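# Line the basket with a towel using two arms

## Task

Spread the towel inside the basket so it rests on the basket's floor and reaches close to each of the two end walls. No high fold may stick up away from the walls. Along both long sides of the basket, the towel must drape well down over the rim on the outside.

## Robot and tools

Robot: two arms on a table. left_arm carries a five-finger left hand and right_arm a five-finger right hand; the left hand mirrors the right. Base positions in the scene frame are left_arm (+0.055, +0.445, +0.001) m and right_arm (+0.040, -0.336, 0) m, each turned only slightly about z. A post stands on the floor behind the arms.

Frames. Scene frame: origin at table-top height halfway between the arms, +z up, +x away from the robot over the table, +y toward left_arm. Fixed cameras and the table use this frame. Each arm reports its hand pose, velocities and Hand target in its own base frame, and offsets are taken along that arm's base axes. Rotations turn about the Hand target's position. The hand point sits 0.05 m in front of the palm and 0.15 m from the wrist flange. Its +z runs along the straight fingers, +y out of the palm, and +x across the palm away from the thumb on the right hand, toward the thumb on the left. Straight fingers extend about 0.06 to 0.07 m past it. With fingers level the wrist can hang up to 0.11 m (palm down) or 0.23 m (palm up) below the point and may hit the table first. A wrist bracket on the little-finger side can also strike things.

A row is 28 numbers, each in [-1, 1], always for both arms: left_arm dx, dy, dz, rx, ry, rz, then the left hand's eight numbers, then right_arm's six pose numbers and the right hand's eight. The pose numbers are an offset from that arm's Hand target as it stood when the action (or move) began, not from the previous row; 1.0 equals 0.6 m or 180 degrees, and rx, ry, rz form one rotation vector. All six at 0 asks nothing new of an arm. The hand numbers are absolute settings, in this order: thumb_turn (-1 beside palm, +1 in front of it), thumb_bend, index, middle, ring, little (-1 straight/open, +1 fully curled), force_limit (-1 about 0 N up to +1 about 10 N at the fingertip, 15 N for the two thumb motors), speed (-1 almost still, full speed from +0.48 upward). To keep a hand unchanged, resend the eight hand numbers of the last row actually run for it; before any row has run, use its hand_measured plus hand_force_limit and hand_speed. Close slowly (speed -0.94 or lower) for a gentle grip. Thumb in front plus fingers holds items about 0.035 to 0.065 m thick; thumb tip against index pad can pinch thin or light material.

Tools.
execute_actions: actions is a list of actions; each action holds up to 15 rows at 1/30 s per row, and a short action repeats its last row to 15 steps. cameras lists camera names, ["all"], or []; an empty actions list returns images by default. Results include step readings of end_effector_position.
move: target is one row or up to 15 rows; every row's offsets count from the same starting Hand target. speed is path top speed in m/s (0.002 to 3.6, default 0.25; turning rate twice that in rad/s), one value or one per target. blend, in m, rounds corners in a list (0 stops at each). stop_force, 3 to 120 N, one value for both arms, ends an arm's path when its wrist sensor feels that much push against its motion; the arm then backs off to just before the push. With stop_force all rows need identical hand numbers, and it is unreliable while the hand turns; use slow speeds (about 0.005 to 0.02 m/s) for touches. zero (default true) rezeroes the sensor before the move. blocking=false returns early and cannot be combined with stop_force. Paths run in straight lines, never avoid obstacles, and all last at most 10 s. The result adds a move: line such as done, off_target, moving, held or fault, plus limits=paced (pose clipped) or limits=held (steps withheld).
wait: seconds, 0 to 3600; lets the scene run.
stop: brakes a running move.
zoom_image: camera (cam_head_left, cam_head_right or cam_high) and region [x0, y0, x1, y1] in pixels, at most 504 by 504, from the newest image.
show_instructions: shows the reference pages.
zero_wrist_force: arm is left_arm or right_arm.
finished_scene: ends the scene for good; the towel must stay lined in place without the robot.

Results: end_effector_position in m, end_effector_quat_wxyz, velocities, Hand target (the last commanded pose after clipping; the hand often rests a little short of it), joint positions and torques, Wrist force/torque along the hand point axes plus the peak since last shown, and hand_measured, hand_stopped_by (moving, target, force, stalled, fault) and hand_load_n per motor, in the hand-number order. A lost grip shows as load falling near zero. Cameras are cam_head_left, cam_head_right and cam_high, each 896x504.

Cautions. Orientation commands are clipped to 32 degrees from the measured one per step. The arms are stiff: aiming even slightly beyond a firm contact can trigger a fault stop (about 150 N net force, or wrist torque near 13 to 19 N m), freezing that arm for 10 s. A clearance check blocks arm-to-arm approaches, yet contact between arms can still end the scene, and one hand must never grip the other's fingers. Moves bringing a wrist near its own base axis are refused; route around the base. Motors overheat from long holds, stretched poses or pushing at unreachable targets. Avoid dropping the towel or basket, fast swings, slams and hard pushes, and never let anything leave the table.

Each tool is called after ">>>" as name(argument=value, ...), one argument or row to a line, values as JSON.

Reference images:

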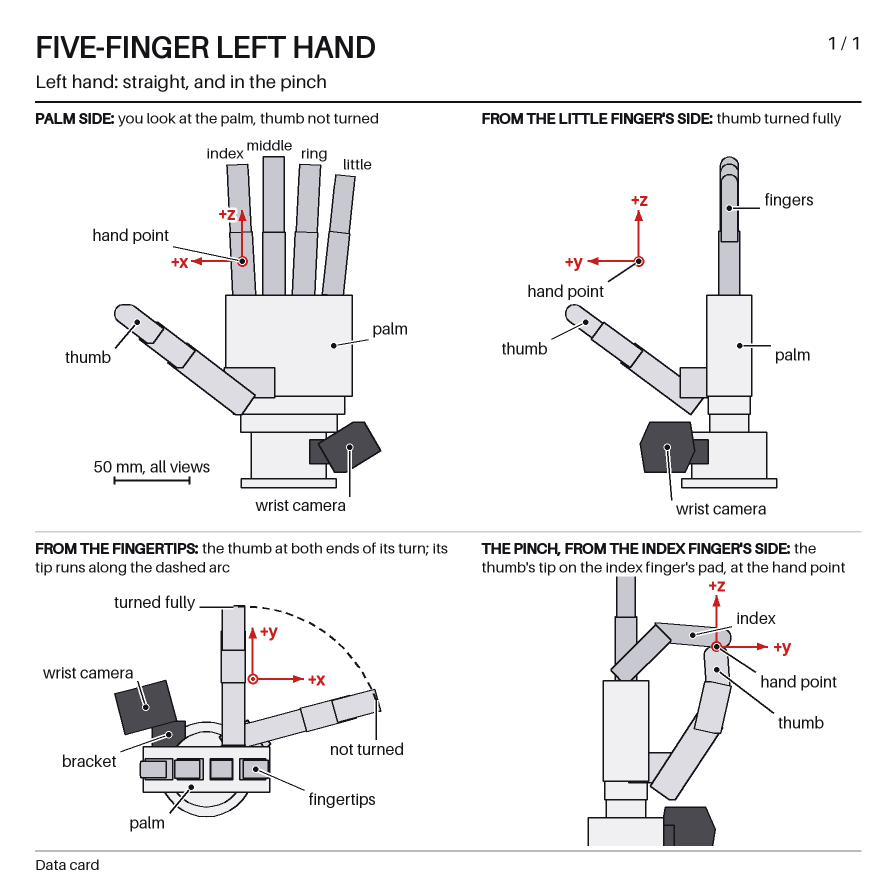

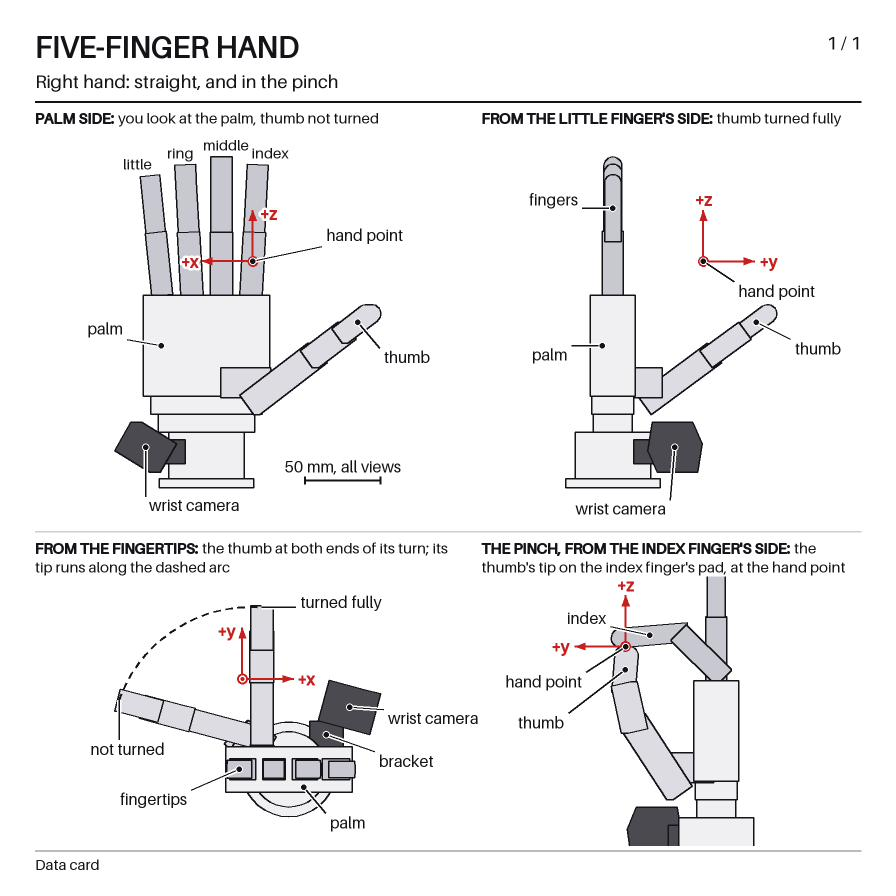

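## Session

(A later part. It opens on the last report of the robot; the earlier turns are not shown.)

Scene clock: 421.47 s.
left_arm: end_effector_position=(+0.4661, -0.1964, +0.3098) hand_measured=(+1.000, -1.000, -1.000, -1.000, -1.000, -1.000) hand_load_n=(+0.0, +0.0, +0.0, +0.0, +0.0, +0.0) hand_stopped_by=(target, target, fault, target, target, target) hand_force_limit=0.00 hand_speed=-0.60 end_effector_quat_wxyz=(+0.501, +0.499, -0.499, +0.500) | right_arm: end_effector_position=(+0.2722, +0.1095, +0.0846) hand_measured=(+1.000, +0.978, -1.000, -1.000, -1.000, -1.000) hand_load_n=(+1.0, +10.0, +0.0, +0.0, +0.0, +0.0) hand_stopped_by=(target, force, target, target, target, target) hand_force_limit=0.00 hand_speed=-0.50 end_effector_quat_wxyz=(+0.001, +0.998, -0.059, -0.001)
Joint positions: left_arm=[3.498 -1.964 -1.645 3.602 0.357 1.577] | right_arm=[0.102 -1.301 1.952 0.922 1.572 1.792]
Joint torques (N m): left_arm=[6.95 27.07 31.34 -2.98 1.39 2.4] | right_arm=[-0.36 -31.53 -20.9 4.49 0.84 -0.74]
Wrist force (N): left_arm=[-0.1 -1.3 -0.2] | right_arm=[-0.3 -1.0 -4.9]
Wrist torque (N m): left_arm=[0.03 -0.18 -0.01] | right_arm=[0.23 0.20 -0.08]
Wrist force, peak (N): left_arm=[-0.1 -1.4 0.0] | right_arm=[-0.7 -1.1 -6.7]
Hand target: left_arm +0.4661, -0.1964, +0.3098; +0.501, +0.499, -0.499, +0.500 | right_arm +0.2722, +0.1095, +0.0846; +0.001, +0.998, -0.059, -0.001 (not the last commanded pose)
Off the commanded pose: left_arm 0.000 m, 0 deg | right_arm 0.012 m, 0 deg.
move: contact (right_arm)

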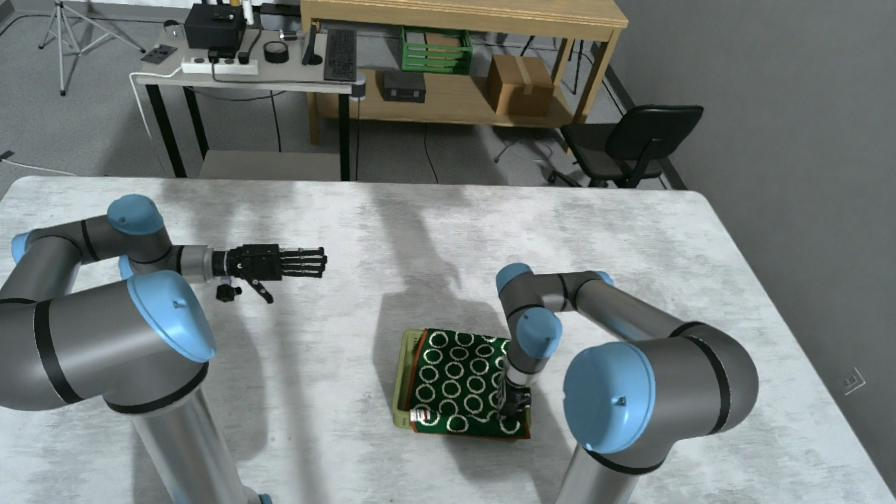

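>>> move(
  target=[0,0,0,0,0,0,1,-1.0,-1,-1.0,-1,-1,0.0,-0.6,0,0,0.2,0,0,0,1,1,-1,-1,-1,-1,0.0,-0.5],
  speed=0.06,
)

>>> move(
  target=[0,0,0,0,0,0,1,-1.0,-1,-1.0,-1,-1,0.0,-0.6,0,-0.4,0.15,0,0,0,1,1,-1,-1,-1,-1,0.0,-0.5],
  speed=0.25,
  cameras=["cam_head_left","cam_head_right","cam_high"],
)

>>> zoom_image(
  camera="cam_head_left",
  region=[380, 310, 550, 460],
)

>>> zoom_image(
  camera="cam_head_right",
  region=[350, 310, 530, 460],
)

>>> zoom_image(
  camera="cam_high",
  region=[425, 250, 555, 360],
)

Scene clock: 424.43 s.
left_arm: end_effector_position=(+0.4661, -0.1964, +0.3098) hand_measured=(+1.000, -1.000, -1.000, -1.000, -1.000, -1.000) hand_load_n=(+0.0, +0.0, +0.0, +0.0, +0.0, +0.0) hand_stopped_by=(target, target, fault, target, target, target) hand_force_limit=0.00 hand_speed=-0.60 end_effector_quat_wxyz=(+0.501, +0.499, -0.499, +0.500) | right_arm: end_effector_position=(+0.2722, +0.1095, +0.2046) hand_measured=(+1.000, +0.978, -1.000, -1.000, -1.000, -1.000) hand_load_n=(+0.5, +10.0, +0.0, +0.0, +0.0, +0.0) hand_stopped_by=(target, force, target, target, target, target) hand_force_limit=0.00 hand_speed=-0.50 end_effector_quat_wxyz=(+0.001, +0.998, -0.059, -0.001)
Joint positions: left_arm=[3.498 -1.964 -1.645 3.602 0.357 1.577] | right_arm=[0.102 -1.441 1.777 1.236 1.572 1.791]
Joint torques (N m): left_arm=[6.21 25.01 32.05 -2.89 1.33 2.45] | right_arm=[-7.6 -29.8 -25.25 4.94 0.09 -0.19]
Wrist force (N): left_arm=[-0.3 -1.1 -0.1] | right_arm=[-1.5 -0.7 -0.2]
Wrist torque (N m): left_arm=[0.06 -0.13 -0.03] | right_arm=[-0.04 0.16 -0.14]
Wrist force, peak (N): left_arm=[-0.4 -1.3 -0.3] | right_arm=[-0.3 -1.2 -5.0]
Hand target: left_arm +0.4661, -0.1964, +0.3098; +0.501, +0.499, -0.499, +0.500 | right_arm +0.2722, +0.1095, +0.2046; +0.001, +0.998, -0.059, -0.001
Off the commanded pose: left_arm 0.000 m, 0 deg | right_arm 0.000 m, 0 deg.
move: done

Scene clock: 426.07 s.
left_arm: end_effector_position=(+0.4661, -0.1964, +0.3098) hand_measured=(+1.000, -1.000, -1.000, -1.000, -1.000, -1.000) hand_load_n=(+0.0, +0.0, +0.0, +0.0, +0.0, +0.0) hand_stopped_by=(target, target, fault, target, target, target) hand_force_limit=0.00 hand_speed=-0.60 end_effector_quat_wxyz=(+0.501, +0.499, -0.499, +0.500) | right_arm: end_effector_position=(+0.2722, -0.1305, +0.2946) hand_measured=(+1.000, +0.978, -1.000, -1.000, -1.000, -1.000) hand_load_n=(+0.5, +10.0, +0.0, +0.0, +0.0, +0.0) hand_stopped_by=(target, force, target, target, target, target) hand_force_limit=0.00 hand_speed=-0.50 end_effector_quat_wxyz=(+0.001, +0.998, -0.059, -0.001)
Joint positions: left_arm=[3.498 -1.964 -1.645 3.602 0.357 1.577] | right_arm=[-0.666 -1.572 1.681 1.462 1.572 1.023]
Joint torques (N m): left_arm=[5.93 24.68 31.36 -2.9 1.44 2.54] | right_arm=[-12.53 -10.72 -26.42 4.86 -0.71 -1.45]
Wrist force (N): left_arm=[-0.2 -0.9 0.0] | right_arm=[-1.5 -0.9 -0.4]
Wrist torque (N m): left_arm=[0.08 -0.15 -0.03] | right_arm=[-0.05 0.16 0.00]
Wrist force, peak (N): left_arm=[-0.3 -1.3 0.1] | right_arm=[-2.1 -1.9 0.2]
Hand target: left_arm +0.4661, -0.1964, +0.3098; +0.501, +0.499, -0.499, +0.500 | right_arm +0.2722, -0.1305, +0.2946; +0.001, +0.998, -0.059, -0.001
Off the commanded pose: left_arm 0.000 m, 0 deg | right_arm 0.000 m, 0 deg.
move: done

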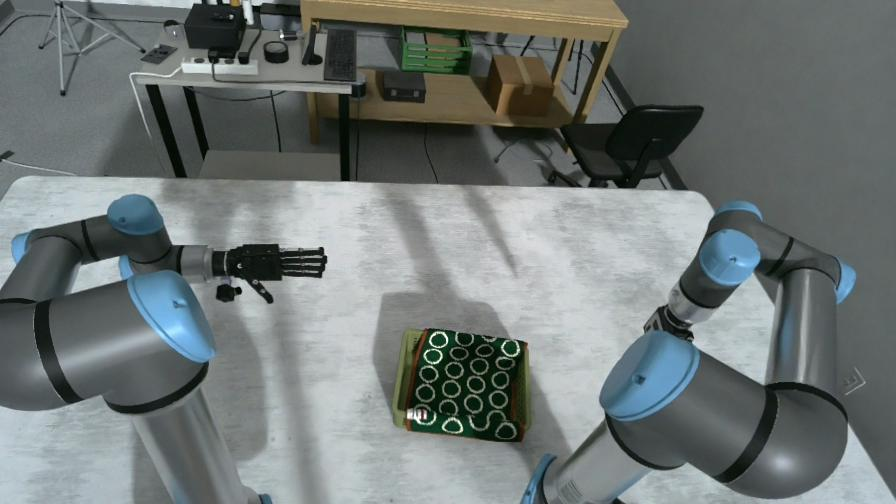

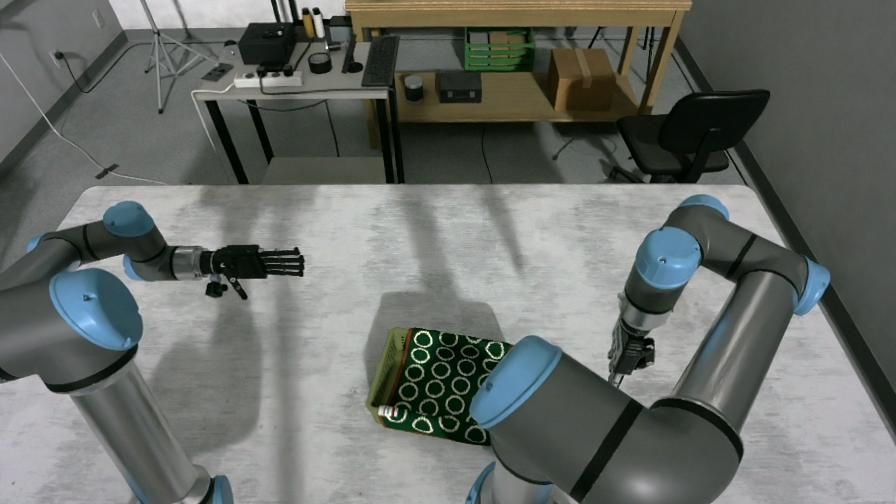

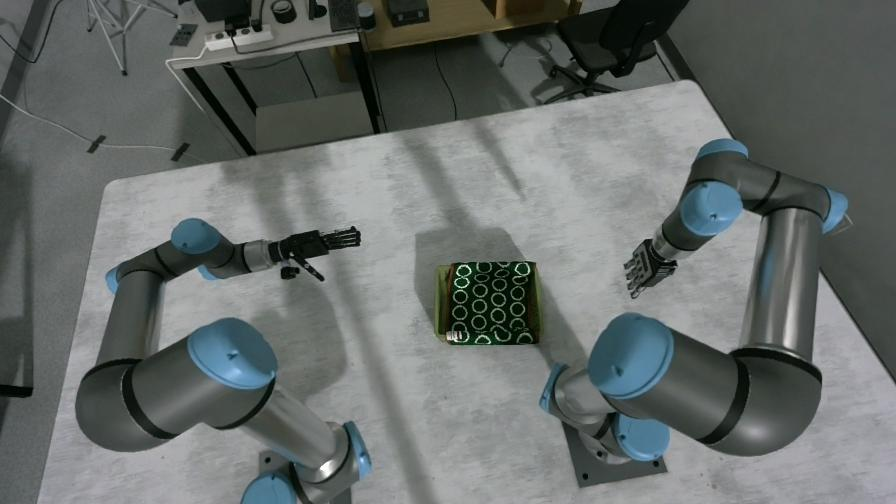

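Scaled by 2.965 from the camera's image (finer frame: 1280x720).

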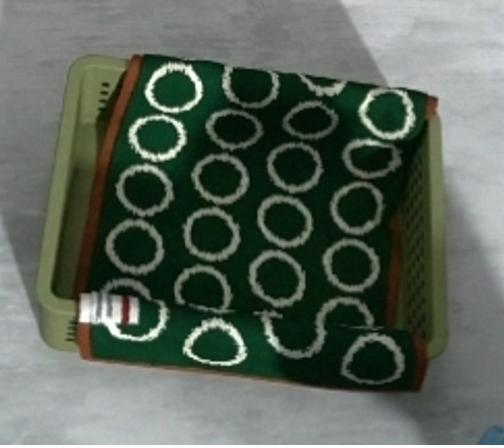

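Scaled by 2.800 from the camera's image (finer frame: 1280x720).

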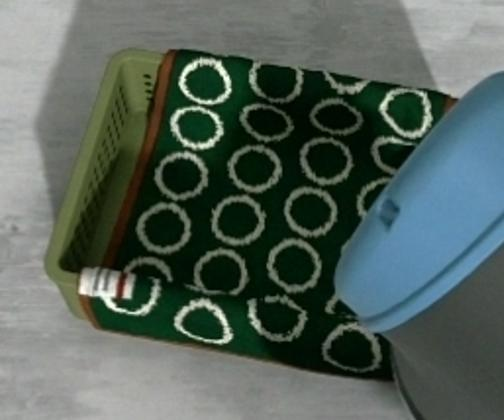

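Scaled by 3.877 from the camera's image (finer frame: 1280x720).

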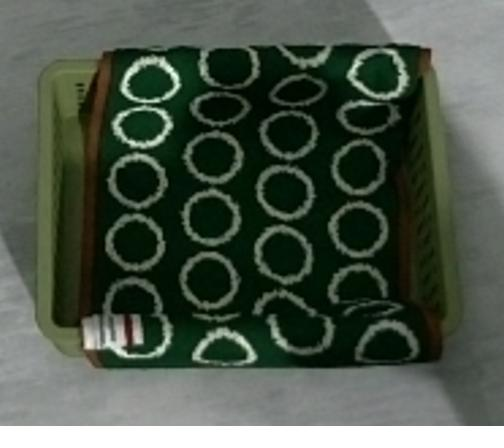

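>>> move(
  target=[0,0,0,0,0,0,1,-1.0,-1,-1.0,-1,-1,0.0,-0.6,0.1602,0.6225,-0.15,0,0,0,1,1,-1,-1,-1,-1,0.0,-0.5],
  speed=0.25,
)

>>> move(
  target=[0,0,0,0,0,0,1,-1.0,-1,-1.0,-1,-1,0.0,-0.6,0,0,-0.15,0,0,0,1,1,-1,-1,-1,-1,0.0,-0.5],
  speed=0.05,
  stop_force=5,
)

>>> move(
  target=[0,0,0,0,0,0,1,-1.0,-1,-1.0,-1,-1,0.0,-0.6,0,0,-0.07,0,0,0,1,1,-1,-1,-1,-1,0.0,-0.5],
  speed=0.01,
  stop_force=6,
  cameras=["cam_head_left"],
)

>>> zoom_image(
  camera="cam_head_left",
  region=[380, 310, 550, 460],
)

Scene clock: 431.30 s.
left_arm: end_effector_position=(+0.4661, -0.1964, +0.3098) hand_measured=(+1.000, -1.000, -1.000, -1.000, -1.000, -1.000) hand_load_n=(+0.0, +0.0, +0.0, +0.0, +0.5, -0.5) hand_stopped_by=(target, target, fault, target, target, target) hand_force_limit=0.00 hand_speed=-0.60 end_effector_quat_wxyz=(+0.501, +0.499, -0.499, +0.500) | right_arm: end_effector_position=(+0.3683, +0.2430, +0.2046) hand_measured=(+1.000, +0.978, -1.000, -1.000, -1.000, -1.000) hand_load_n=(+0.5, +10.0, +0.0, +0.0, +0.0, +0.0) hand_stopped_by=(target, force, target, target, target, target) hand_force_limit=0.00 hand_speed=-0.50 end_effector_quat_wxyz=(+0.001, +0.998, -0.059, -0.001)
Joint positions: left_arm=[3.498 -1.964 -1.645 3.602 0.357 1.577] | right_arm=[0.368 -1.073 1.282 1.363 1.571 2.057]
Joint torques (N m): left_arm=[6.1 21.54 30.83 -3.05 1.25 2.68] | right_arm=[14.55 -31.07 -26.39 4.88 0.84 1.27]
Wrist force (N): left_arm=[0.0 -1.0 -0.1] | right_arm=[-1.8 -0.7 -0.4]
Wrist torque (N m): left_arm=[0.08 -0.18 -0.01] | right_arm=[-0.02 0.21 -0.15]
Wrist force, peak (N): left_arm=[-0.1 -1.4 -0.1] | right_arm=[-1.5 -2.4 0.1]
Hand target: left_arm +0.4661, -0.1964, +0.3098; +0.501, +0.499, -0.499, +0.500 | right_arm +0.3683, +0.2430, +0.2046; +0.001, +0.998, -0.059, -0.001
Off the commanded pose: left_arm 0.000 m, 0 deg | right_arm 0.000 m, 0 deg.
move: done

Scene clock: 434.00 s.
left_arm: end_effector_position=(+0.4661, -0.1964, +0.3098) hand_measured=(+1.000, -1.000, -1.000, -1.000, -1.000, -1.000) hand_load_n=(+0.0, +0.0, +0.0, +0.0, +0.0, +0.0) hand_stopped_by=(target, target, fault, target, target, target) hand_force_limit=0.00 hand_speed=-0.60 end_effector_quat_wxyz=(+0.501, +0.499, -0.499, +0.500) | right_arm: end_effector_position=(+0.3683, +0.2430, +0.1146) hand_measured=(+1.000, +0.978, -1.000, -1.000, -1.000, -1.000) hand_load_n=(+0.5, +10.0, +0.0, +0.0, +0.0, +0.0) hand_stopped_by=(target, force, target, target, target, target) hand_force_limit=0.00 hand_speed=-0.50 end_effector_quat_wxyz=(+0.001, +0.998, -0.059, -0.001)
Joint positions: left_arm=[3.498 -1.964 -1.645 3.602 0.357 1.577] | right_arm=[0.368 -1.007 1.419 1.16 1.571 2.057]
Joint torques (N m): left_arm=[5.87 23.07 31.38 -2.84 1.39 2.62] | right_arm=[11.58 -32.43 -7.86 0.01 0.1 -0.23]
Wrist force (N): left_arm=[0.0 -1.1 0.2] | right_arm=[-1.6 -0.9 -0.4]
Wrist torque (N m): left_arm=[0.05 -0.17 -0.01] | right_arm=[-0.04 0.20 -0.15]
Wrist force, peak (N): left_arm=[0.0 -1.3 0.0] | right_arm=[-1.8 -1.0 -1.2]
Hand target: left_arm +0.4661, -0.1964, +0.3098; +0.501, +0.499, -0.499, +0.500 | right_arm +0.3683, +0.2430, +0.1146; +0.001, +0.998, -0.059, -0.001
Off the commanded pose: left_arm 0.000 m, 0 deg | right_arm 0.000 m, 0 deg.
move: done

Scene clock: 438.33 s.
left_arm: end_effector_position=(+0.4661, -0.1964, +0.3098) hand_measured=(+1.000, -1.000, -1.000, -1.000, -1.000, -1.000) hand_load_n=(+0.0, +0.5, +0.0, +0.0, +0.0, +0.0) hand_stopped_by=(target, target, fault, target, target, target) hand_force_limit=0.00 hand_speed=-0.60 end_effector_quat_wxyz=(+0.501, +0.499, -0.499, +0.500) | right_arm: end_effector_position=(+0.3683, +0.2430, +0.0817) hand_measured=(+1.000, +0.978, -1.000, -1.000, -1.000, -1.000) hand_load_n=(+0.5, +10.0, +0.0, +0.0, +0.0, +0.0) hand_stopped_by=(target, force, target, target, target, target) hand_force_limit=0.00 hand_speed=-0.50 end_effector_quat_wxyz=(+0.001, +0.998, -0.059, -0.001)
Joint positions: left_arm=[3.498 -1.964 -1.645 3.602 0.357 1.577] | right_arm=[0.368 -0.973 1.456 1.089 1.571 2.057]
Joint torques (N m): left_arm=[6.24 22.29 31.37 -2.82 1.44 2.6] | right_arm=[4.15 -44.61 -22.56 4.06 -0.71 -0.81]
Wrist force (N): left_arm=[0.1 -0.9 -0.1] | right_arm=[-1.6 -1.1 -6.5]
Wrist torque (N m): left_arm=[0.09 -0.21 0.00] | right_arm=[0.28 0.36 -0.15]
Wrist force, peak (N): left_arm=[-0.2 -1.4 0.0] | right_arm=[-1.6 -1.2 -9.6]
Hand target: left_arm +0.4661, -0.1964, +0.3098; +0.501, +0.499, -0.499, +0.500 | right_arm +0.3683, +0.2430, +0.0817; +0.001, +0.998, -0.059, -0.001 (not the last commanded pose)
Off the commanded pose: left_arm 0.000 m, 0 deg | right_arm 0.009 m, 0 deg.
move: contact (right_arm)

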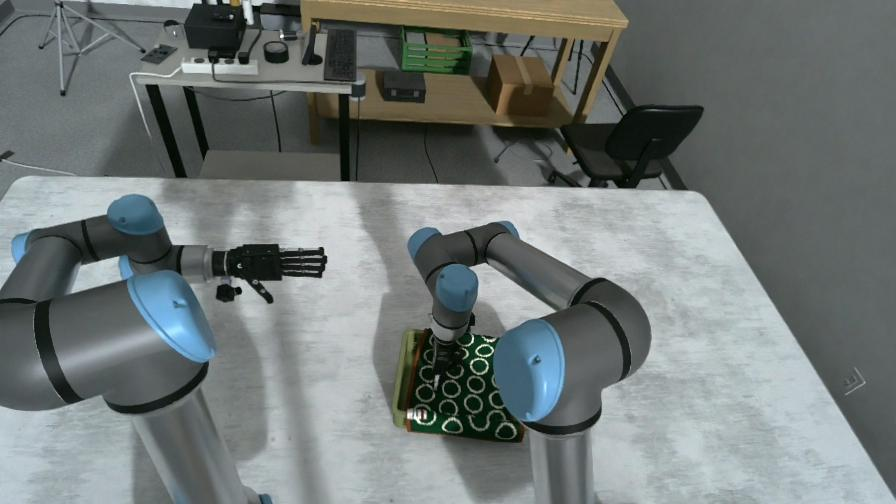

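Scaled by 2.965 from the camera's image (finer frame: 1280x720).

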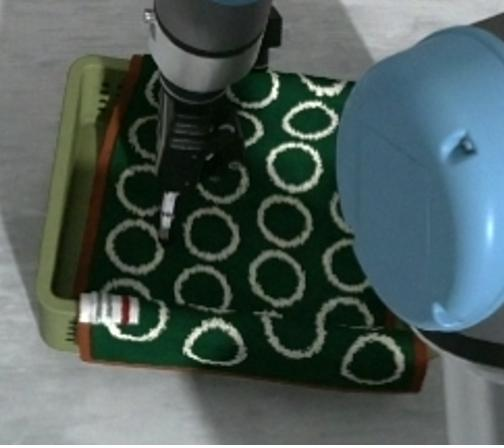

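>>> move(
  target=[0,0,0,0,0,0,1,-1.0,-1,-1.0,-1,-1,0.0,-0.6,0.0045,0.033,0,0,0,0,1,1,-1,-1,-1,-1,0.0,-0.5],
  speed=0.02,
  cameras=["cam_head_left"],
)

>>> zoom_image(
  camera="cam_head_left",
  region=[380, 310, 550, 460],
)

Scene clock: 439.97 s.
left_arm: end_effector_position=(+0.4661, -0.1964, +0.3098) hand_measured=(+1.000, -1.000, -1.000, -1.000, -1.000, -1.000) hand_load_n=(-0.5, +0.0, +0.0, +0.0, +0.0, +0.0) hand_stopped_by=(target, target, fault, target, target, target) hand_force_limit=0.00 hand_speed=-0.60 end_effector_quat_wxyz=(+0.501, +0.499, -0.499, +0.500) | right_arm: end_effector_position=(+0.3710, +0.2628, +0.0817) hand_measured=(+1.000, +0.978, -1.000, -1.000, -1.000, -1.000) hand_load_n=(+1.0, +10.0, +0.0, -4.0, +0.0, +0.0) hand_stopped_by=(target, force, target, target, target, target) hand_force_limit=0.00 hand_speed=-0.50 end_effector_quat_wxyz=(+0.001, +0.998, -0.059, -0.001)
Joint positions: left_arm=[3.498 -1.964 -1.645 3.602 0.357 1.577] | right_arm=[0.403 -0.942 1.404 1.111 1.571 2.092]
Joint torques (N m): left_arm=[6.68 22.87 31.44 -2.76 1.26 2.54] | right_arm=[14.84 -31.86 -22.96 3.71 -0.28 1.2]
Wrist force (N): left_arm=[0.0 -0.9 0.0] | right_arm=[-1.8 1.7 -6.6]
Wrist torque (N m): left_arm=[0.08 -0.17 -0.03] | right_arm=[0.34 0.35 -0.10]
Wrist force, peak (N): left_arm=[-0.2 -1.3 -0.1] | right_arm=[-1.8 -0.9 -7.0]
Hand target: left_arm +0.4661, -0.1964, +0.3098; +0.501, +0.499, -0.499, +0.500 | right_arm +0.3710, +0.2628, +0.0817; +0.001, +0.998, -0.059, -0.001
Off the commanded pose: left_arm 0.000 m, 0 deg | right_arm 0.000 m, 0 deg.
move: done

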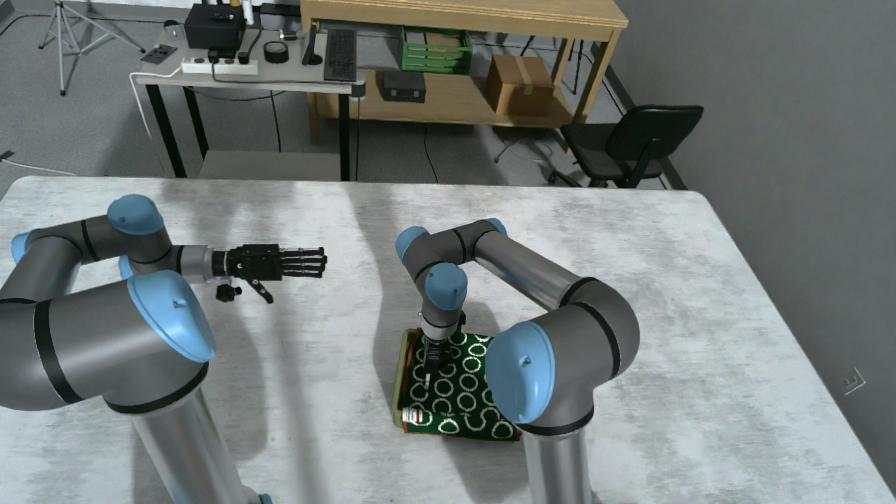

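Scaled by 2.965 from the camera's image (finer frame: 1280x720).

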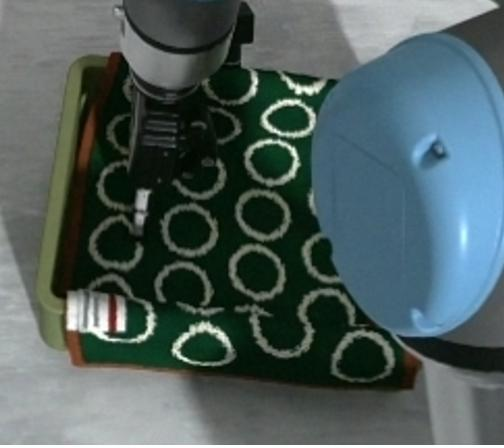

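>>> move(
  target=[0,0,0,0,0,0,1,-1.0,-1,-1.0,-1,-1,0.0,-0.6,0,0,0.2,0,0,0,1,1,-1,-1,-1,-1,0.0,-0.5],
  speed=0.06,
)

>>> move(
  target=[0,0,0,0,0,0,1,-1.0,-1,-1.0,-1,-1,0.0,-0.6,0,-0.6,0.15,0,0,0,1,1,-1,-1,-1,-1,0.0,-0.5],
  speed=0.25,
  cameras=["cam_head_left","cam_head_right","cam_high"],
)

>>> zoom_image(
  camera="cam_head_left",
  region=[380, 310, 550, 460],
)

>>> zoom_image(
  camera="cam_head_right",
  region=[350, 310, 530, 460],
)

>>> zoom_image(
  camera="cam_high",
  region=[425, 250, 555, 360],
)

Scene clock: 442.73 s.
left_arm: end_effector_position=(+0.4661, -0.1964, +0.3098) hand_measured=(+1.000, -1.000, -1.000, -1.000, -1.000, -1.000) hand_load_n=(+0.0, +0.0, +0.0, +0.0, +0.0, +0.0) hand_stopped_by=(target, target, fault, target, target, target) hand_force_limit=0.00 hand_speed=-0.60 end_effector_quat_wxyz=(+0.501, +0.499, -0.499, +0.500) | right_arm: end_effector_position=(+0.3710, +0.2628, +0.2017) hand_measured=(+1.000, +0.978, -1.000, -1.000, -1.000, -1.000) hand_load_n=(+0.5, +10.0, +0.0, +0.0, +0.0, +0.0) hand_stopped_by=(target, force, target, target, target, target) hand_force_limit=0.00 hand_speed=-0.50 end_effector_quat_wxyz=(+0.001, +0.998, -0.059, -0.001)
Joint positions: left_arm=[3.498 -1.964 -1.645 3.602 0.357 1.577] | right_arm=[0.403 -1.036 1.233 1.376 1.571 2.092]
Joint torques (N m): left_arm=[6.06 22.74 31.09 -2.85 1.26 2.62] | right_arm=[5.82 -47.42 -26.6 4.93 0.24 -0.48]
Wrist force (N): left_arm=[-0.2 -1.2 -0.1] | right_arm=[-1.6 -1.1 -0.2]
Wrist torque (N m): left_arm=[0.05 -0.15 -0.02] | right_arm=[-0.09 0.18 -0.16]
Wrist force, peak (N): left_arm=[-0.3 -1.4 -0.1] | right_arm=[-1.9 2.1 -6.5]
Hand target: left_arm +0.4661, -0.1964, +0.3098; +0.501, +0.499, -0.499, +0.500 | right_arm +0.3710, +0.2628, +0.2017; +0.001, +0.998, -0.059, -0.001
Off the commanded pose: left_arm 0.000 m, 0 deg | right_arm 0.000 m, 0 deg.
move: done

Scene clock: 444.80 s.
left_arm: end_effector_position=(+0.4661, -0.1964, +0.3098) hand_measured=(+1.000, -1.000, -1.000, -1.000, -1.000, -1.000) hand_load_n=(+0.0, +0.0, +0.0, +0.0, +0.5, +0.0) hand_stopped_by=(target, target, fault, target, target, target) hand_force_limit=0.00 hand_speed=-0.60 end_effector_quat_wxyz=(+0.501, +0.499, -0.499, +0.500) | right_arm: end_effector_position=(+0.3710, -0.0972, +0.2917) hand_measured=(+1.000, +0.978, -1.000, -1.000, -1.000, -1.000) hand_load_n=(+0.5, +10.0, +0.0, +0.0, +0.0, +0.0) hand_stopped_by=(target, force, target, target, target, target) hand_force_limit=0.00 hand_speed=-0.50 end_effector_quat_wxyz=(+0.001, +0.998, -0.059, -0.001)
Joint positions: left_arm=[3.498 -1.964 -1.645 3.602 0.357 1.577] | right_arm=[-0.43 -1.339 1.426 1.484 1.572 1.259]
Joint torques (N m): left_arm=[5.42 23.21 31.61 -2.85 1.25 2.47] | right_arm=[-12.11 -20.81 -26.24 4.81 -0.81 -1.53]
Wrist force (N): left_arm=[-0.3 -1.0 -0.1] | right_arm=[-1.3 -0.8 -0.1]
Wrist torque (N m): left_arm=[0.08 -0.14 -0.03] | right_arm=[-0.06 0.13 0.02]
Wrist force, peak (N): left_arm=[-0.4 -1.3 -0.2] | right_arm=[-1.7 -2.3 -0.1]
Hand target: left_arm +0.4661, -0.1964, +0.3098; +0.501, +0.499, -0.499, +0.500 | right_arm +0.3710, -0.0972, +0.2917; +0.001, +0.998, -0.059, -0.001
Off the commanded pose: left_arm 0.000 m, 0 deg | right_arm 0.000 m, 0 deg.
move: done

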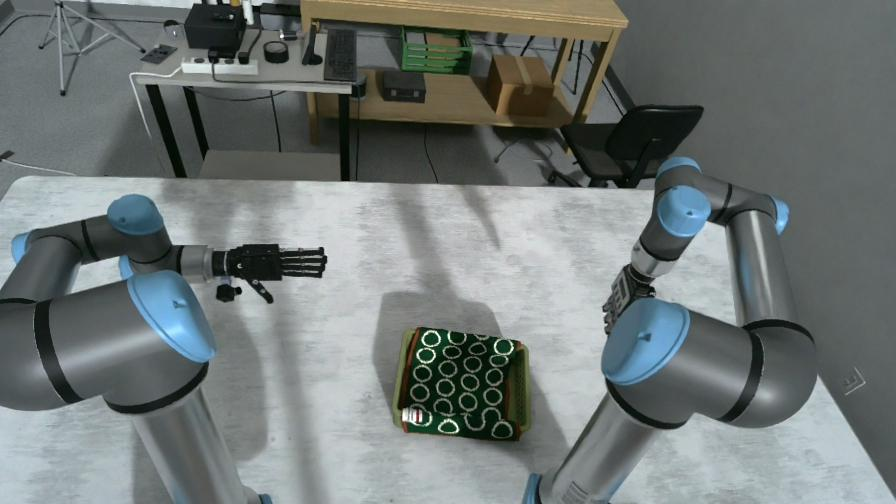

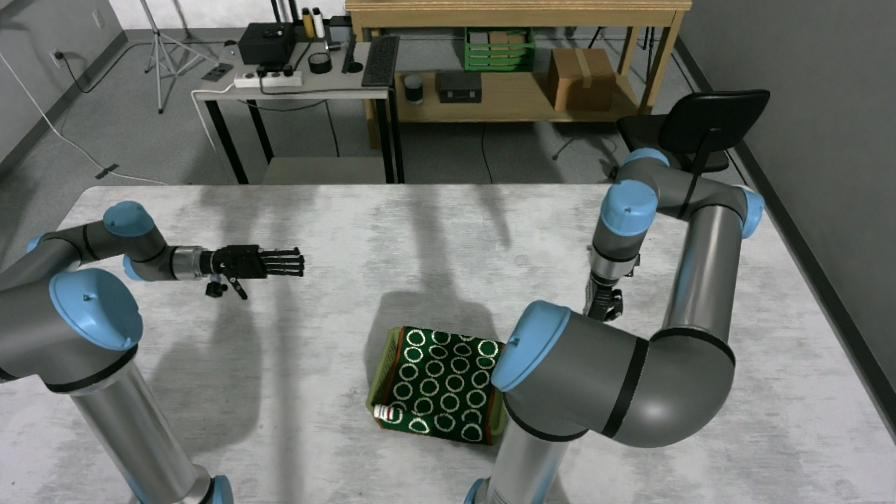

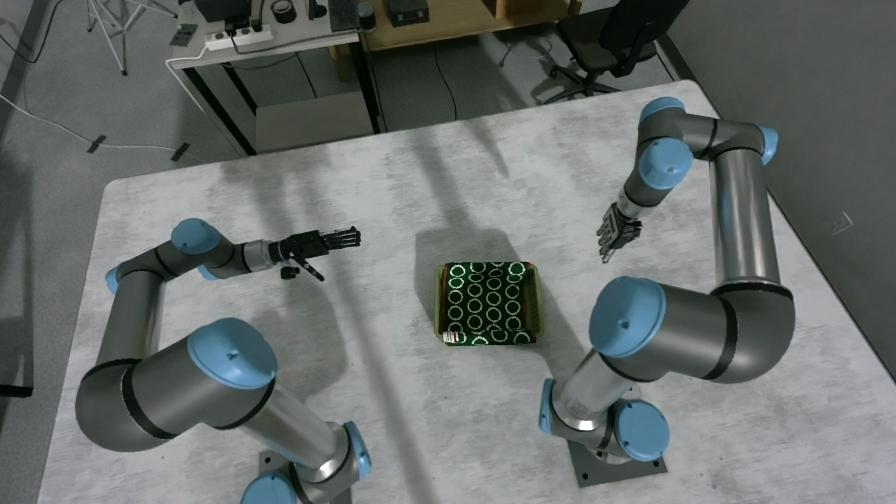

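Scaled by 2.965 from the camera's image (finer frame: 1280x720).

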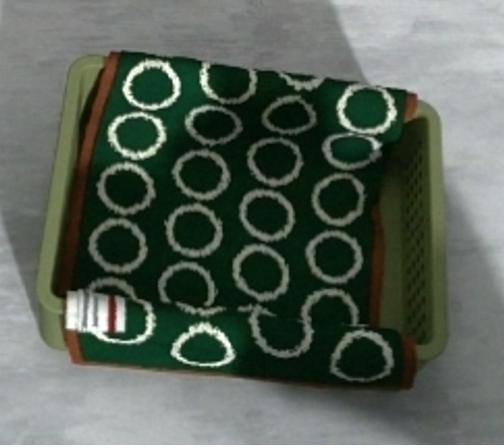

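Scaled by 2.800 from the camera's image (finer frame: 1280x720).

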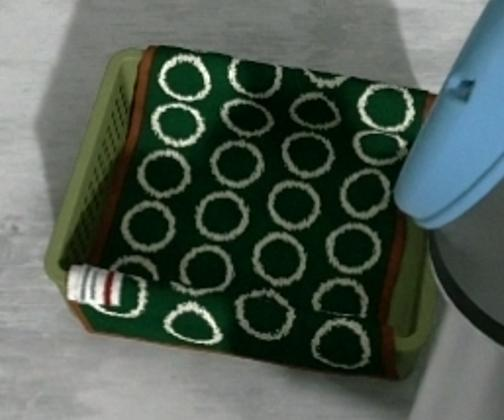

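Scaled by 3.877 from the camera's image (finer frame: 1280x720).

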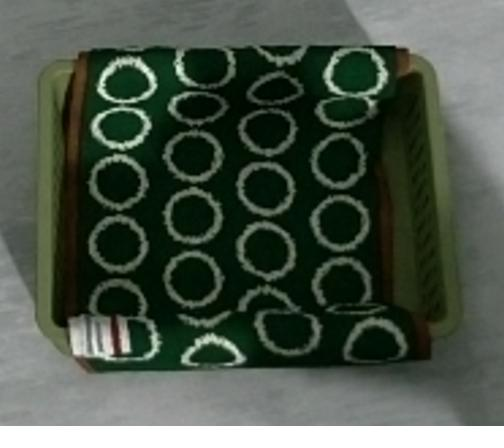

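>>> move(
  target=[0,0,0,0,0,0,1,-1.0,-1,-1.0,-1,-1,0.0,-0.6,-0.075,0.3575,-0.145,0,0,0,1,1,-1,-1,-1,-1,0.0,-0.5],
  speed=0.25,
)

>>> move(
  target=[0,0,0,0,0,0,1,-1.0,-1,-1.0,-1,-1,0.0,-0.6,0,0,-0.15,0,0,0,1,1,-1,-1,-1,-1,0.0,-0.5],
  speed=0.05,
  stop_force=5,
)

>>> move(
  target=[0,0,0,0,0,0,1,-1.0,-1,-1.0,-1,-1,0.0,-0.6,0,0,-0.07,0,0,0,1,1,-1,-1,-1,-1,0.0,-0.5],
  speed=0.01,
  stop_force=6,
)

>>> move(
  target=[0,0,0,0,0,0,1,-1.0,-1,-1.0,-1,-1,0.0,-0.6,-0.0027,-0.02,0,0,0,0,1,1,-1,-1,-1,-1,0.0,-0.5],
  speed=0.02,
  cameras=["cam_head_left"],
)

>>> zoom_image(
  camera="cam_head_left",
  region=[380, 310, 550, 460],
)

Scene clock: 447.33 s.
left_arm: end_effector_position=(+0.4661, -0.1964, +0.3098) hand_measured=(+1.000, -1.000, -1.000, -1.000, -1.000, -1.000) hand_load_n=(+0.0, +0.0, +0.0, -0.5, +0.0, +0.0) hand_stopped_by=(target, target, fault, target, target, target) hand_force_limit=0.00 hand_speed=-0.60 end_effector_quat_wxyz=(+0.501, +0.499, -0.499, +0.500) | right_arm: end_effector_position=(+0.3260, +0.1173, +0.2048) hand_measured=(+1.000, +0.978, -1.000, -1.000, -1.000, -1.000) hand_load_n=(+0.5, +10.0, +0.0, +0.0, +0.0, +0.0) hand_stopped_by=(target, force, target, target, target, target) hand_force_limit=0.00 hand_speed=-0.50 end_effector_quat_wxyz=(+0.001, +0.998, -0.059, -0.001)
Joint positions: left_arm=[3.498 -1.964 -1.645 3.602 0.357 1.577] | right_arm=[0.108 -1.317 1.626 1.263 1.572 1.797]
Joint torques (N m): left_arm=[6.21 22.06 31.44 -2.79 1.3 2.43] | right_arm=[14.81 -21.15 -25.76 -0.11 0.76 1.27]
Wrist force (N): left_arm=[0.0 -1.1 -0.3] | right_arm=[-1.6 -0.7 -0.4]
Wrist torque (N m): left_arm=[0.07 -0.18 -0.02] | right_arm=[-0.04 0.19 -0.15]
Wrist force, peak (N): left_arm=[0.0 -1.3 0.1] | right_arm=[-2.2 -2.4 0.4]
Hand target: left_arm +0.4661, -0.1964, +0.3098; +0.501, +0.499, -0.499, +0.500 | right_arm +0.3260, +0.1173, +0.2047; +0.001, +0.998, -0.059, -0.001
Off the commanded pose: left_arm 0.000 m, 0 deg | right_arm 0.000 m, 0 deg.
move: done

Scene clock: 450.03 s.
left_arm: end_effector_position=(+0.4661, -0.1964, +0.3098) hand_measured=(+1.000, -1.000, -1.000, -1.000, -1.000, -1.000) hand_load_n=(+0.0, +0.5, +0.0, +0.5, +0.0, +0.0) hand_stopped_by=(target, target, fault, target, target, target) hand_force_limit=0.00 hand_speed=-0.60 end_effector_quat_wxyz=(+0.501, +0.499, -0.499, +0.500) | right_arm: end_effector_position=(+0.3260, +0.1173, +0.1147) hand_measured=(+1.000, +0.978, -1.000, -1.000, -1.000, -1.000) hand_load_n=(+0.5, +10.0, +0.0, +0.0, +0.0, +0.0) hand_stopped_by=(target, force, target, target, target, target) hand_force_limit=0.00 hand_speed=-0.50 end_effector_quat_wxyz=(+0.001, +0.998, -0.059, -0.001)
Joint positions: left_arm=[3.498 -1.964 -1.645 3.602 0.357 1.577] | right_arm=[0.108 -1.23 1.76 1.042 1.572 1.797]
Joint torques (N m): left_arm=[5.97 21.69 31 -2.75 1.26 2.49] | right_arm=[12.12 -22.77 -6.65 0.02 0.87 0.05]
Wrist force (N): left_arm=[-0.1 -1.1 0.0] | right_arm=[-1.5 -0.7 0.0]
Wrist torque (N m): left_arm=[0.06 -0.17 -0.01] | right_arm=[-0.05 0.16 -0.13]
Wrist force, peak (N): left_arm=[-0.3 -1.4 -0.1] | right_arm=[-1.9 -0.8 -0.5]
Hand target: left_arm +0.4661, -0.1964, +0.3098; +0.501, +0.499, -0.499, +0.500 | right_arm +0.3260, +0.1173, +0.1147; +0.001, +0.998, -0.059, -0.001
Off the commanded pose: left_arm 0.000 m, 0 deg | right_arm 0.000 m, 0 deg.
move: done

Scene clock: 454.40 s.
left_arm: end_effector_position=(+0.4661, -0.1964, +0.3098) hand_measured=(+1.000, -1.000, -1.000, -1.000, -1.000, -1.000) hand_load_n=(+0.0, +0.0, +0.0, +0.0, +0.0, +0.0) hand_stopped_by=(target, target, fault, target, target, target) hand_force_limit=0.00 hand_speed=-0.60 end_effector_quat_wxyz=(+0.501, +0.499, -0.499, +0.500) | right_arm: end_effector_position=(+0.3260, +0.1173, +0.0816) hand_measured=(+1.000, +0.978, -1.000, -1.000, -1.000, -1.000) hand_load_n=(+0.5, +10.0, +0.5, -0.5, +0.0, +0.0) hand_stopped_by=(target, force, target, target, target, target) hand_force_limit=0.00 hand_speed=-0.50 end_effector_quat_wxyz=(+0.001, +0.998, -0.059, -0.001)
Joint positions: left_arm=[3.498 -1.964 -1.645 3.602 0.357 1.577] | right_arm=[0.108 -1.187 1.798 0.961 1.572 1.797]
Joint torques (N m): left_arm=[6.08 22.55 30.5 -2.76 1.18 2.49] | right_arm=[4.71 -36.03 -21.83 3.94 0.86 -0.8]
Wrist force (N): left_arm=[-0.2 -1.1 0.1] | right_arm=[-1.7 -0.8 -6.2]
Wrist torque (N m): left_arm=[0.05 -0.15 -0.02] | right_arm=[0.31 0.34 -0.16]
Wrist force, peak (N): left_arm=[-0.1 -1.3 0.0] | right_arm=[-1.9 -0.7 -9.3]
Hand target: left_arm +0.4661, -0.1964, +0.3098; +0.501, +0.499, -0.499, +0.500 | right_arm +0.3260, +0.1173, +0.0816; +0.001, +0.998, -0.059, -0.001 (not the last commanded pose)
Off the commanded pose: left_arm 0.000 m, 0 deg | right_arm 0.009 m, 0 deg.
move: contact (right_arm)

Scene clock: 455.33 s.
left_arm: end_effector_position=(+0.4661, -0.1964, +0.3098) hand_measured=(+1.000, -1.000, -1.000, -1.000, -1.000, -1.000) hand_load_n=(-0.5, +0.0, +0.0, +0.0, -0.5, +0.0) hand_stopped_by=(target, target, fault, target, target, target) hand_force_limit=0.00 hand_speed=-0.60 end_effector_quat_wxyz=(+0.501, +0.499, -0.499, +0.500) | right_arm: end_effector_position=(+0.3244, +0.1053, +0.0816) hand_measured=(+1.000, +0.978, -1.000, -1.000, -1.000, -1.000) hand_load_n=(+0.5, +10.0, +0.0, +0.0, +0.0, +0.0) hand_stopped_by=(target, force, target, target, target, target) hand_force_limit=0.00 hand_speed=-0.50 end_effector_quat_wxyz=(+0.001, +0.998, -0.059, -0.001)
Joint positions: left_arm=[3.498 -1.964 -1.645 3.602 0.357 1.577] | right_arm=[0.077 -1.201 1.818 0.954 1.572 1.766]
Joint torques (N m): left_arm=[6.37 22.42 31.01 -2.85 1.31 2.64] | right_arm=[-12.91 -35.1 -3.96 -0.49 0.02 -1.45]
Wrist force (N): left_arm=[0.0 -0.9 0.0] | right_arm=[-1.7 -3.0 -6.0]
Wrist torque (N m): left_arm=[0.08 -0.17 -0.02] | right_arm=[0.30 0.35 -0.07]
Wrist force, peak (N): left_arm=[-0.1 -1.2 0.2] | right_arm=[-1.8 -3.1 -6.4]
Hand target: left_arm +0.4661, -0.1964, +0.3098; +0.501, +0.499, -0.499, +0.500 | right_arm +0.3244, +0.1053, +0.0816; +0.001, +0.998, -0.059, -0.001
Off the commanded pose: left_arm 0.000 m, 0 deg | right_arm 0.000 m, 0 deg.
move: done

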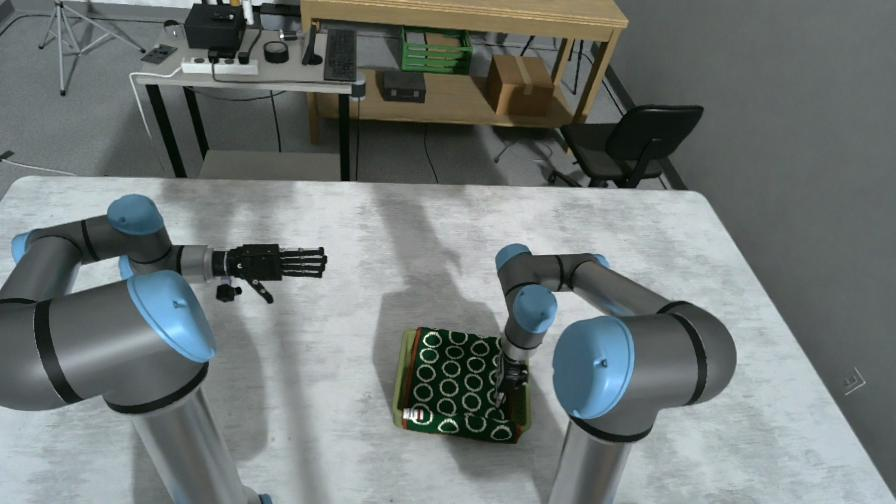

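Scaled by 2.965 from the camera's image (finer frame: 1280x720).

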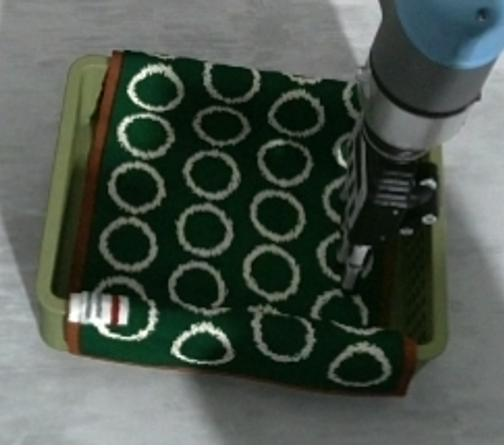

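>>> move(
  target=[0,0,0,0,0,0,1,-1.0,-1,-1.0,-1,-1,0.0,-0.6,0,0,0.2,0,0,0,1,1,-1,-1,-1,-1,0.0,-0.5],
  speed=0.06,
)

>>> move(
  target=[0,0,0,0,0,0,1,-1.0,-1,-1.0,-1,-1,0.0,-0.6,0,-0.4,0.15,0,0,0,1,1,-1,-1,-1,-1,0.0,-0.5],
  speed=0.25,
  cameras=["cam_head_left","cam_head_right","cam_high"],
)

>>> zoom_image(
  camera="cam_head_left",
  region=[380, 310, 550, 460],
)

>>> zoom_image(
  camera="cam_head_right",
  region=[350, 310, 530, 460],
)

>>> zoom_image(
  camera="cam_high",
  region=[425, 250, 555, 360],
)

Scene clock: 458.27 s.
left_arm: end_effector_position=(+0.4661, -0.1964, +0.3098) hand_measured=(+1.000, -1.000, -1.000, -1.000, -1.000, -1.000) hand_load_n=(-0.5, +0.0, +0.0, +0.0, +0.0, +0.0) hand_stopped_by=(target, target, fault, target, target, target) hand_force_limit=0.00 hand_speed=-0.60 end_effector_quat_wxyz=(+0.501, +0.499, -0.499, +0.500) | right_arm: end_effector_position=(+0.3244, +0.1053, +0.2015) hand_measured=(+1.000, +0.978, -1.000, -1.000, -1.000, -1.000) hand_load_n=(+0.5, +9.5, +0.0, +0.0, +0.0, +0.0) hand_stopped_by=(target, force, target, target, target, target) hand_force_limit=0.00 hand_speed=-0.50 end_effector_quat_wxyz=(+0.001, +0.998, -0.059, -0.001)
Joint positions: left_arm=[3.498 -1.964 -1.645 3.602 0.357 1.577] | right_arm=[0.077 -1.33 1.651 1.251 1.572 1.766]
Joint torques (N m): left_arm=[6.21 22.61 31.28 -2.67 1.16 2.47] | right_arm=[-10.75 -34.7 -25.26 4.9 0.47 -0.77]
Wrist force (N): left_arm=[-0.4 -1.2 -0.2] | right_arm=[-1.7 -0.4 -0.4]
Wrist torque (N m): left_arm=[0.05 -0.13 -0.03] | right_arm=[0.02 0.20 0.01]
Wrist force, peak (N): left_arm=[0.1 -1.4 0.0] | right_arm=[-1.7 -3.3 -6.3]
Hand target: left_arm +0.4661, -0.1964, +0.3098; +0.501, +0.499, -0.499, +0.500 | right_arm +0.3244, +0.1053, +0.2016; +0.001, +0.998, -0.059, -0.001
Off the commanded pose: left_arm 0.000 m, 0 deg | right_arm 0.000 m, 0 deg.
move: done

Scene clock: 459.87 s.
left_arm: end_effector_position=(+0.4661, -0.1964, +0.3098) hand_measured=(+1.000, -1.000, -1.000, -1.000, -1.000, -1.000) hand_load_n=(+0.0, +0.0, +0.0, +0.0, +0.0, +0.0) hand_stopped_by=(target, target, fault, target, target, target) hand_force_limit=0.00 hand_speed=-0.60 end_effector_quat_wxyz=(+0.501, +0.499, -0.499, +0.500) | right_arm: end_effector_position=(+0.3244, -0.1346, +0.2916) hand_measured=(+1.000, +0.978, -1.000, -1.000, -1.000, -1.000) hand_load_n=(+0.5, +10.0, +0.0, +0.0, +0.0, +0.0) hand_stopped_by=(target, force, target, target, target, target) hand_force_limit=0.00 hand_speed=-0.50 end_effector_quat_wxyz=(+0.001, +0.998, -0.059, -0.001)
Joint positions: left_arm=[3.498 -1.964 -1.645 3.602 0.357 1.577] | right_arm=[-0.58 -1.439 1.547 1.463 1.572 1.109]
Joint torques (N m): left_arm=[6.29 22.77 31.26 -2.69 1.22 2.66] | right_arm=[-12.1 -16.73 -26.38 4.9 -0.66 -1.36]
Wrist force (N): left_arm=[0.1 -1.0 0.0] | right_arm=[-1.1 -0.6 -0.3]
Wrist torque (N m): left_arm=[0.07 -0.18 -0.01] | right_arm=[-0.01 0.11 0.03]
Wrist force, peak (N): left_arm=[-0.1 -1.3 -0.2] | right_arm=[-1.8 -1.9 0.3]
Hand target: left_arm +0.4661, -0.1964, +0.3098; +0.501, +0.499, -0.499, +0.500 | right_arm +0.3244, -0.1347, +0.2916; +0.001, +0.998, -0.059, -0.001
Off the commanded pose: left_arm 0.000 m, 0 deg | right_arm 0.000 m, 0 deg.
move: done

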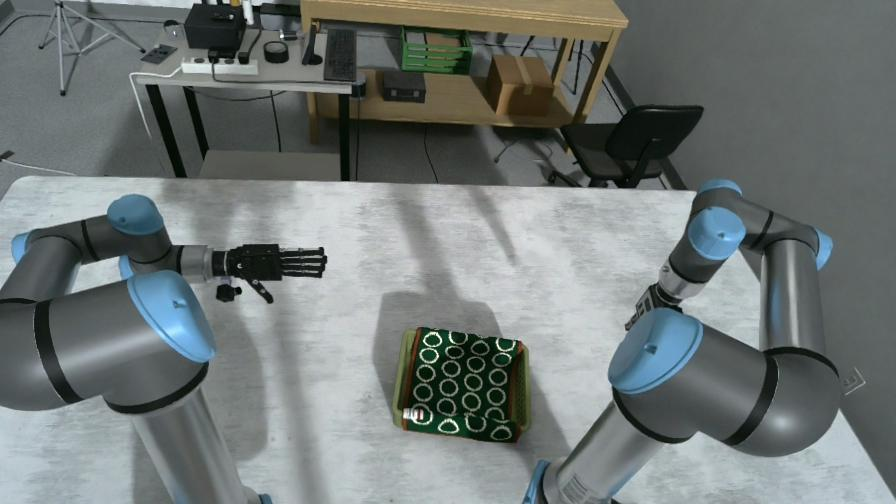

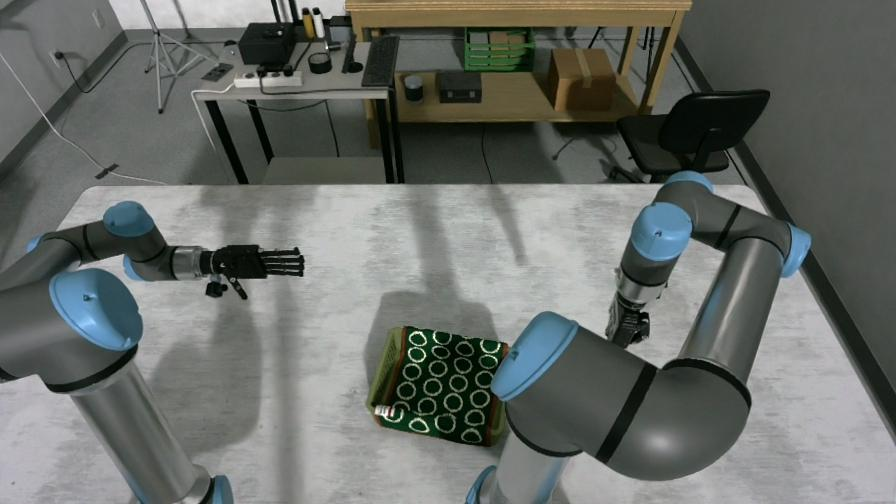

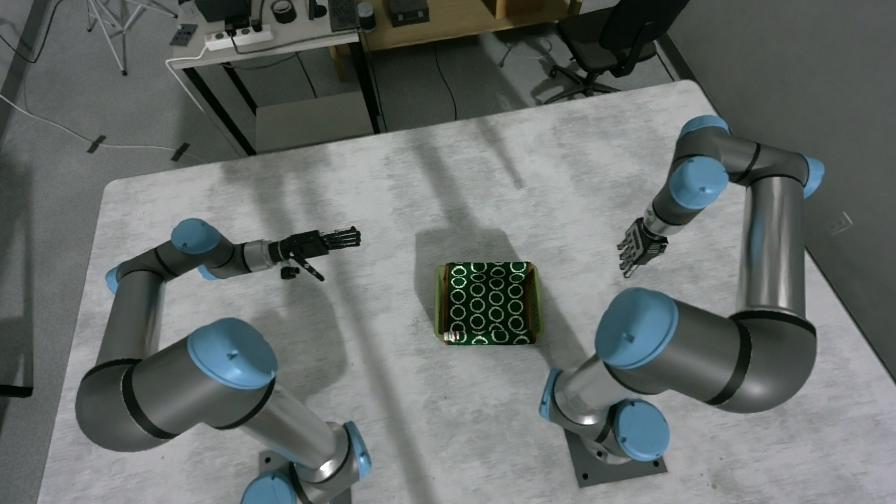

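Scaled by 2.965 from the camera's image (finer frame: 1280x720).

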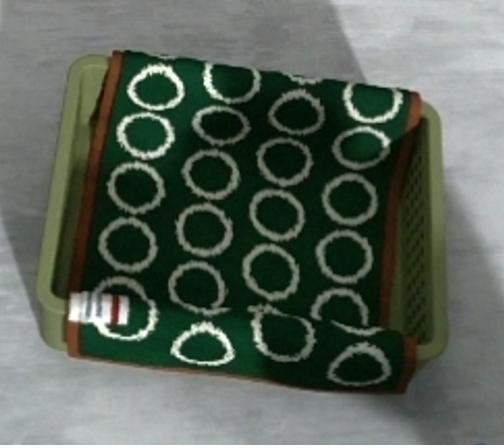

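Scaled by 2.800 from the camera's image (finer frame: 1280x720).

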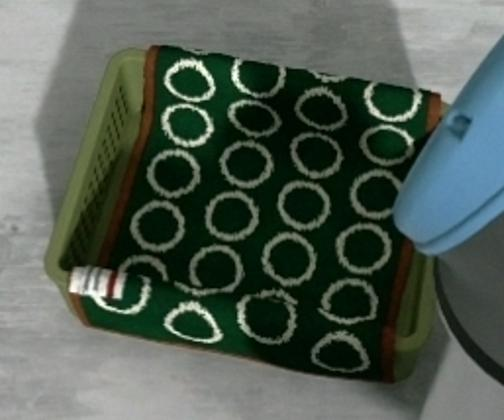

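Scaled by 3.877 from the camera's image (finer frame: 1280x720).

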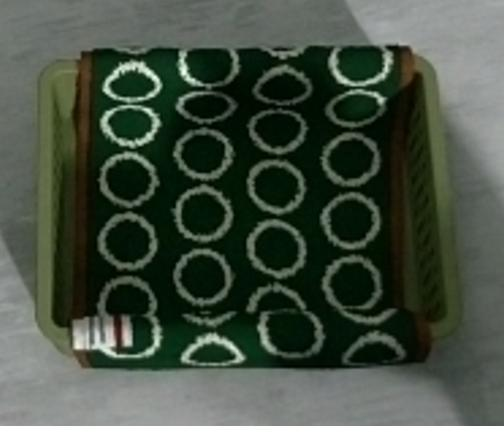

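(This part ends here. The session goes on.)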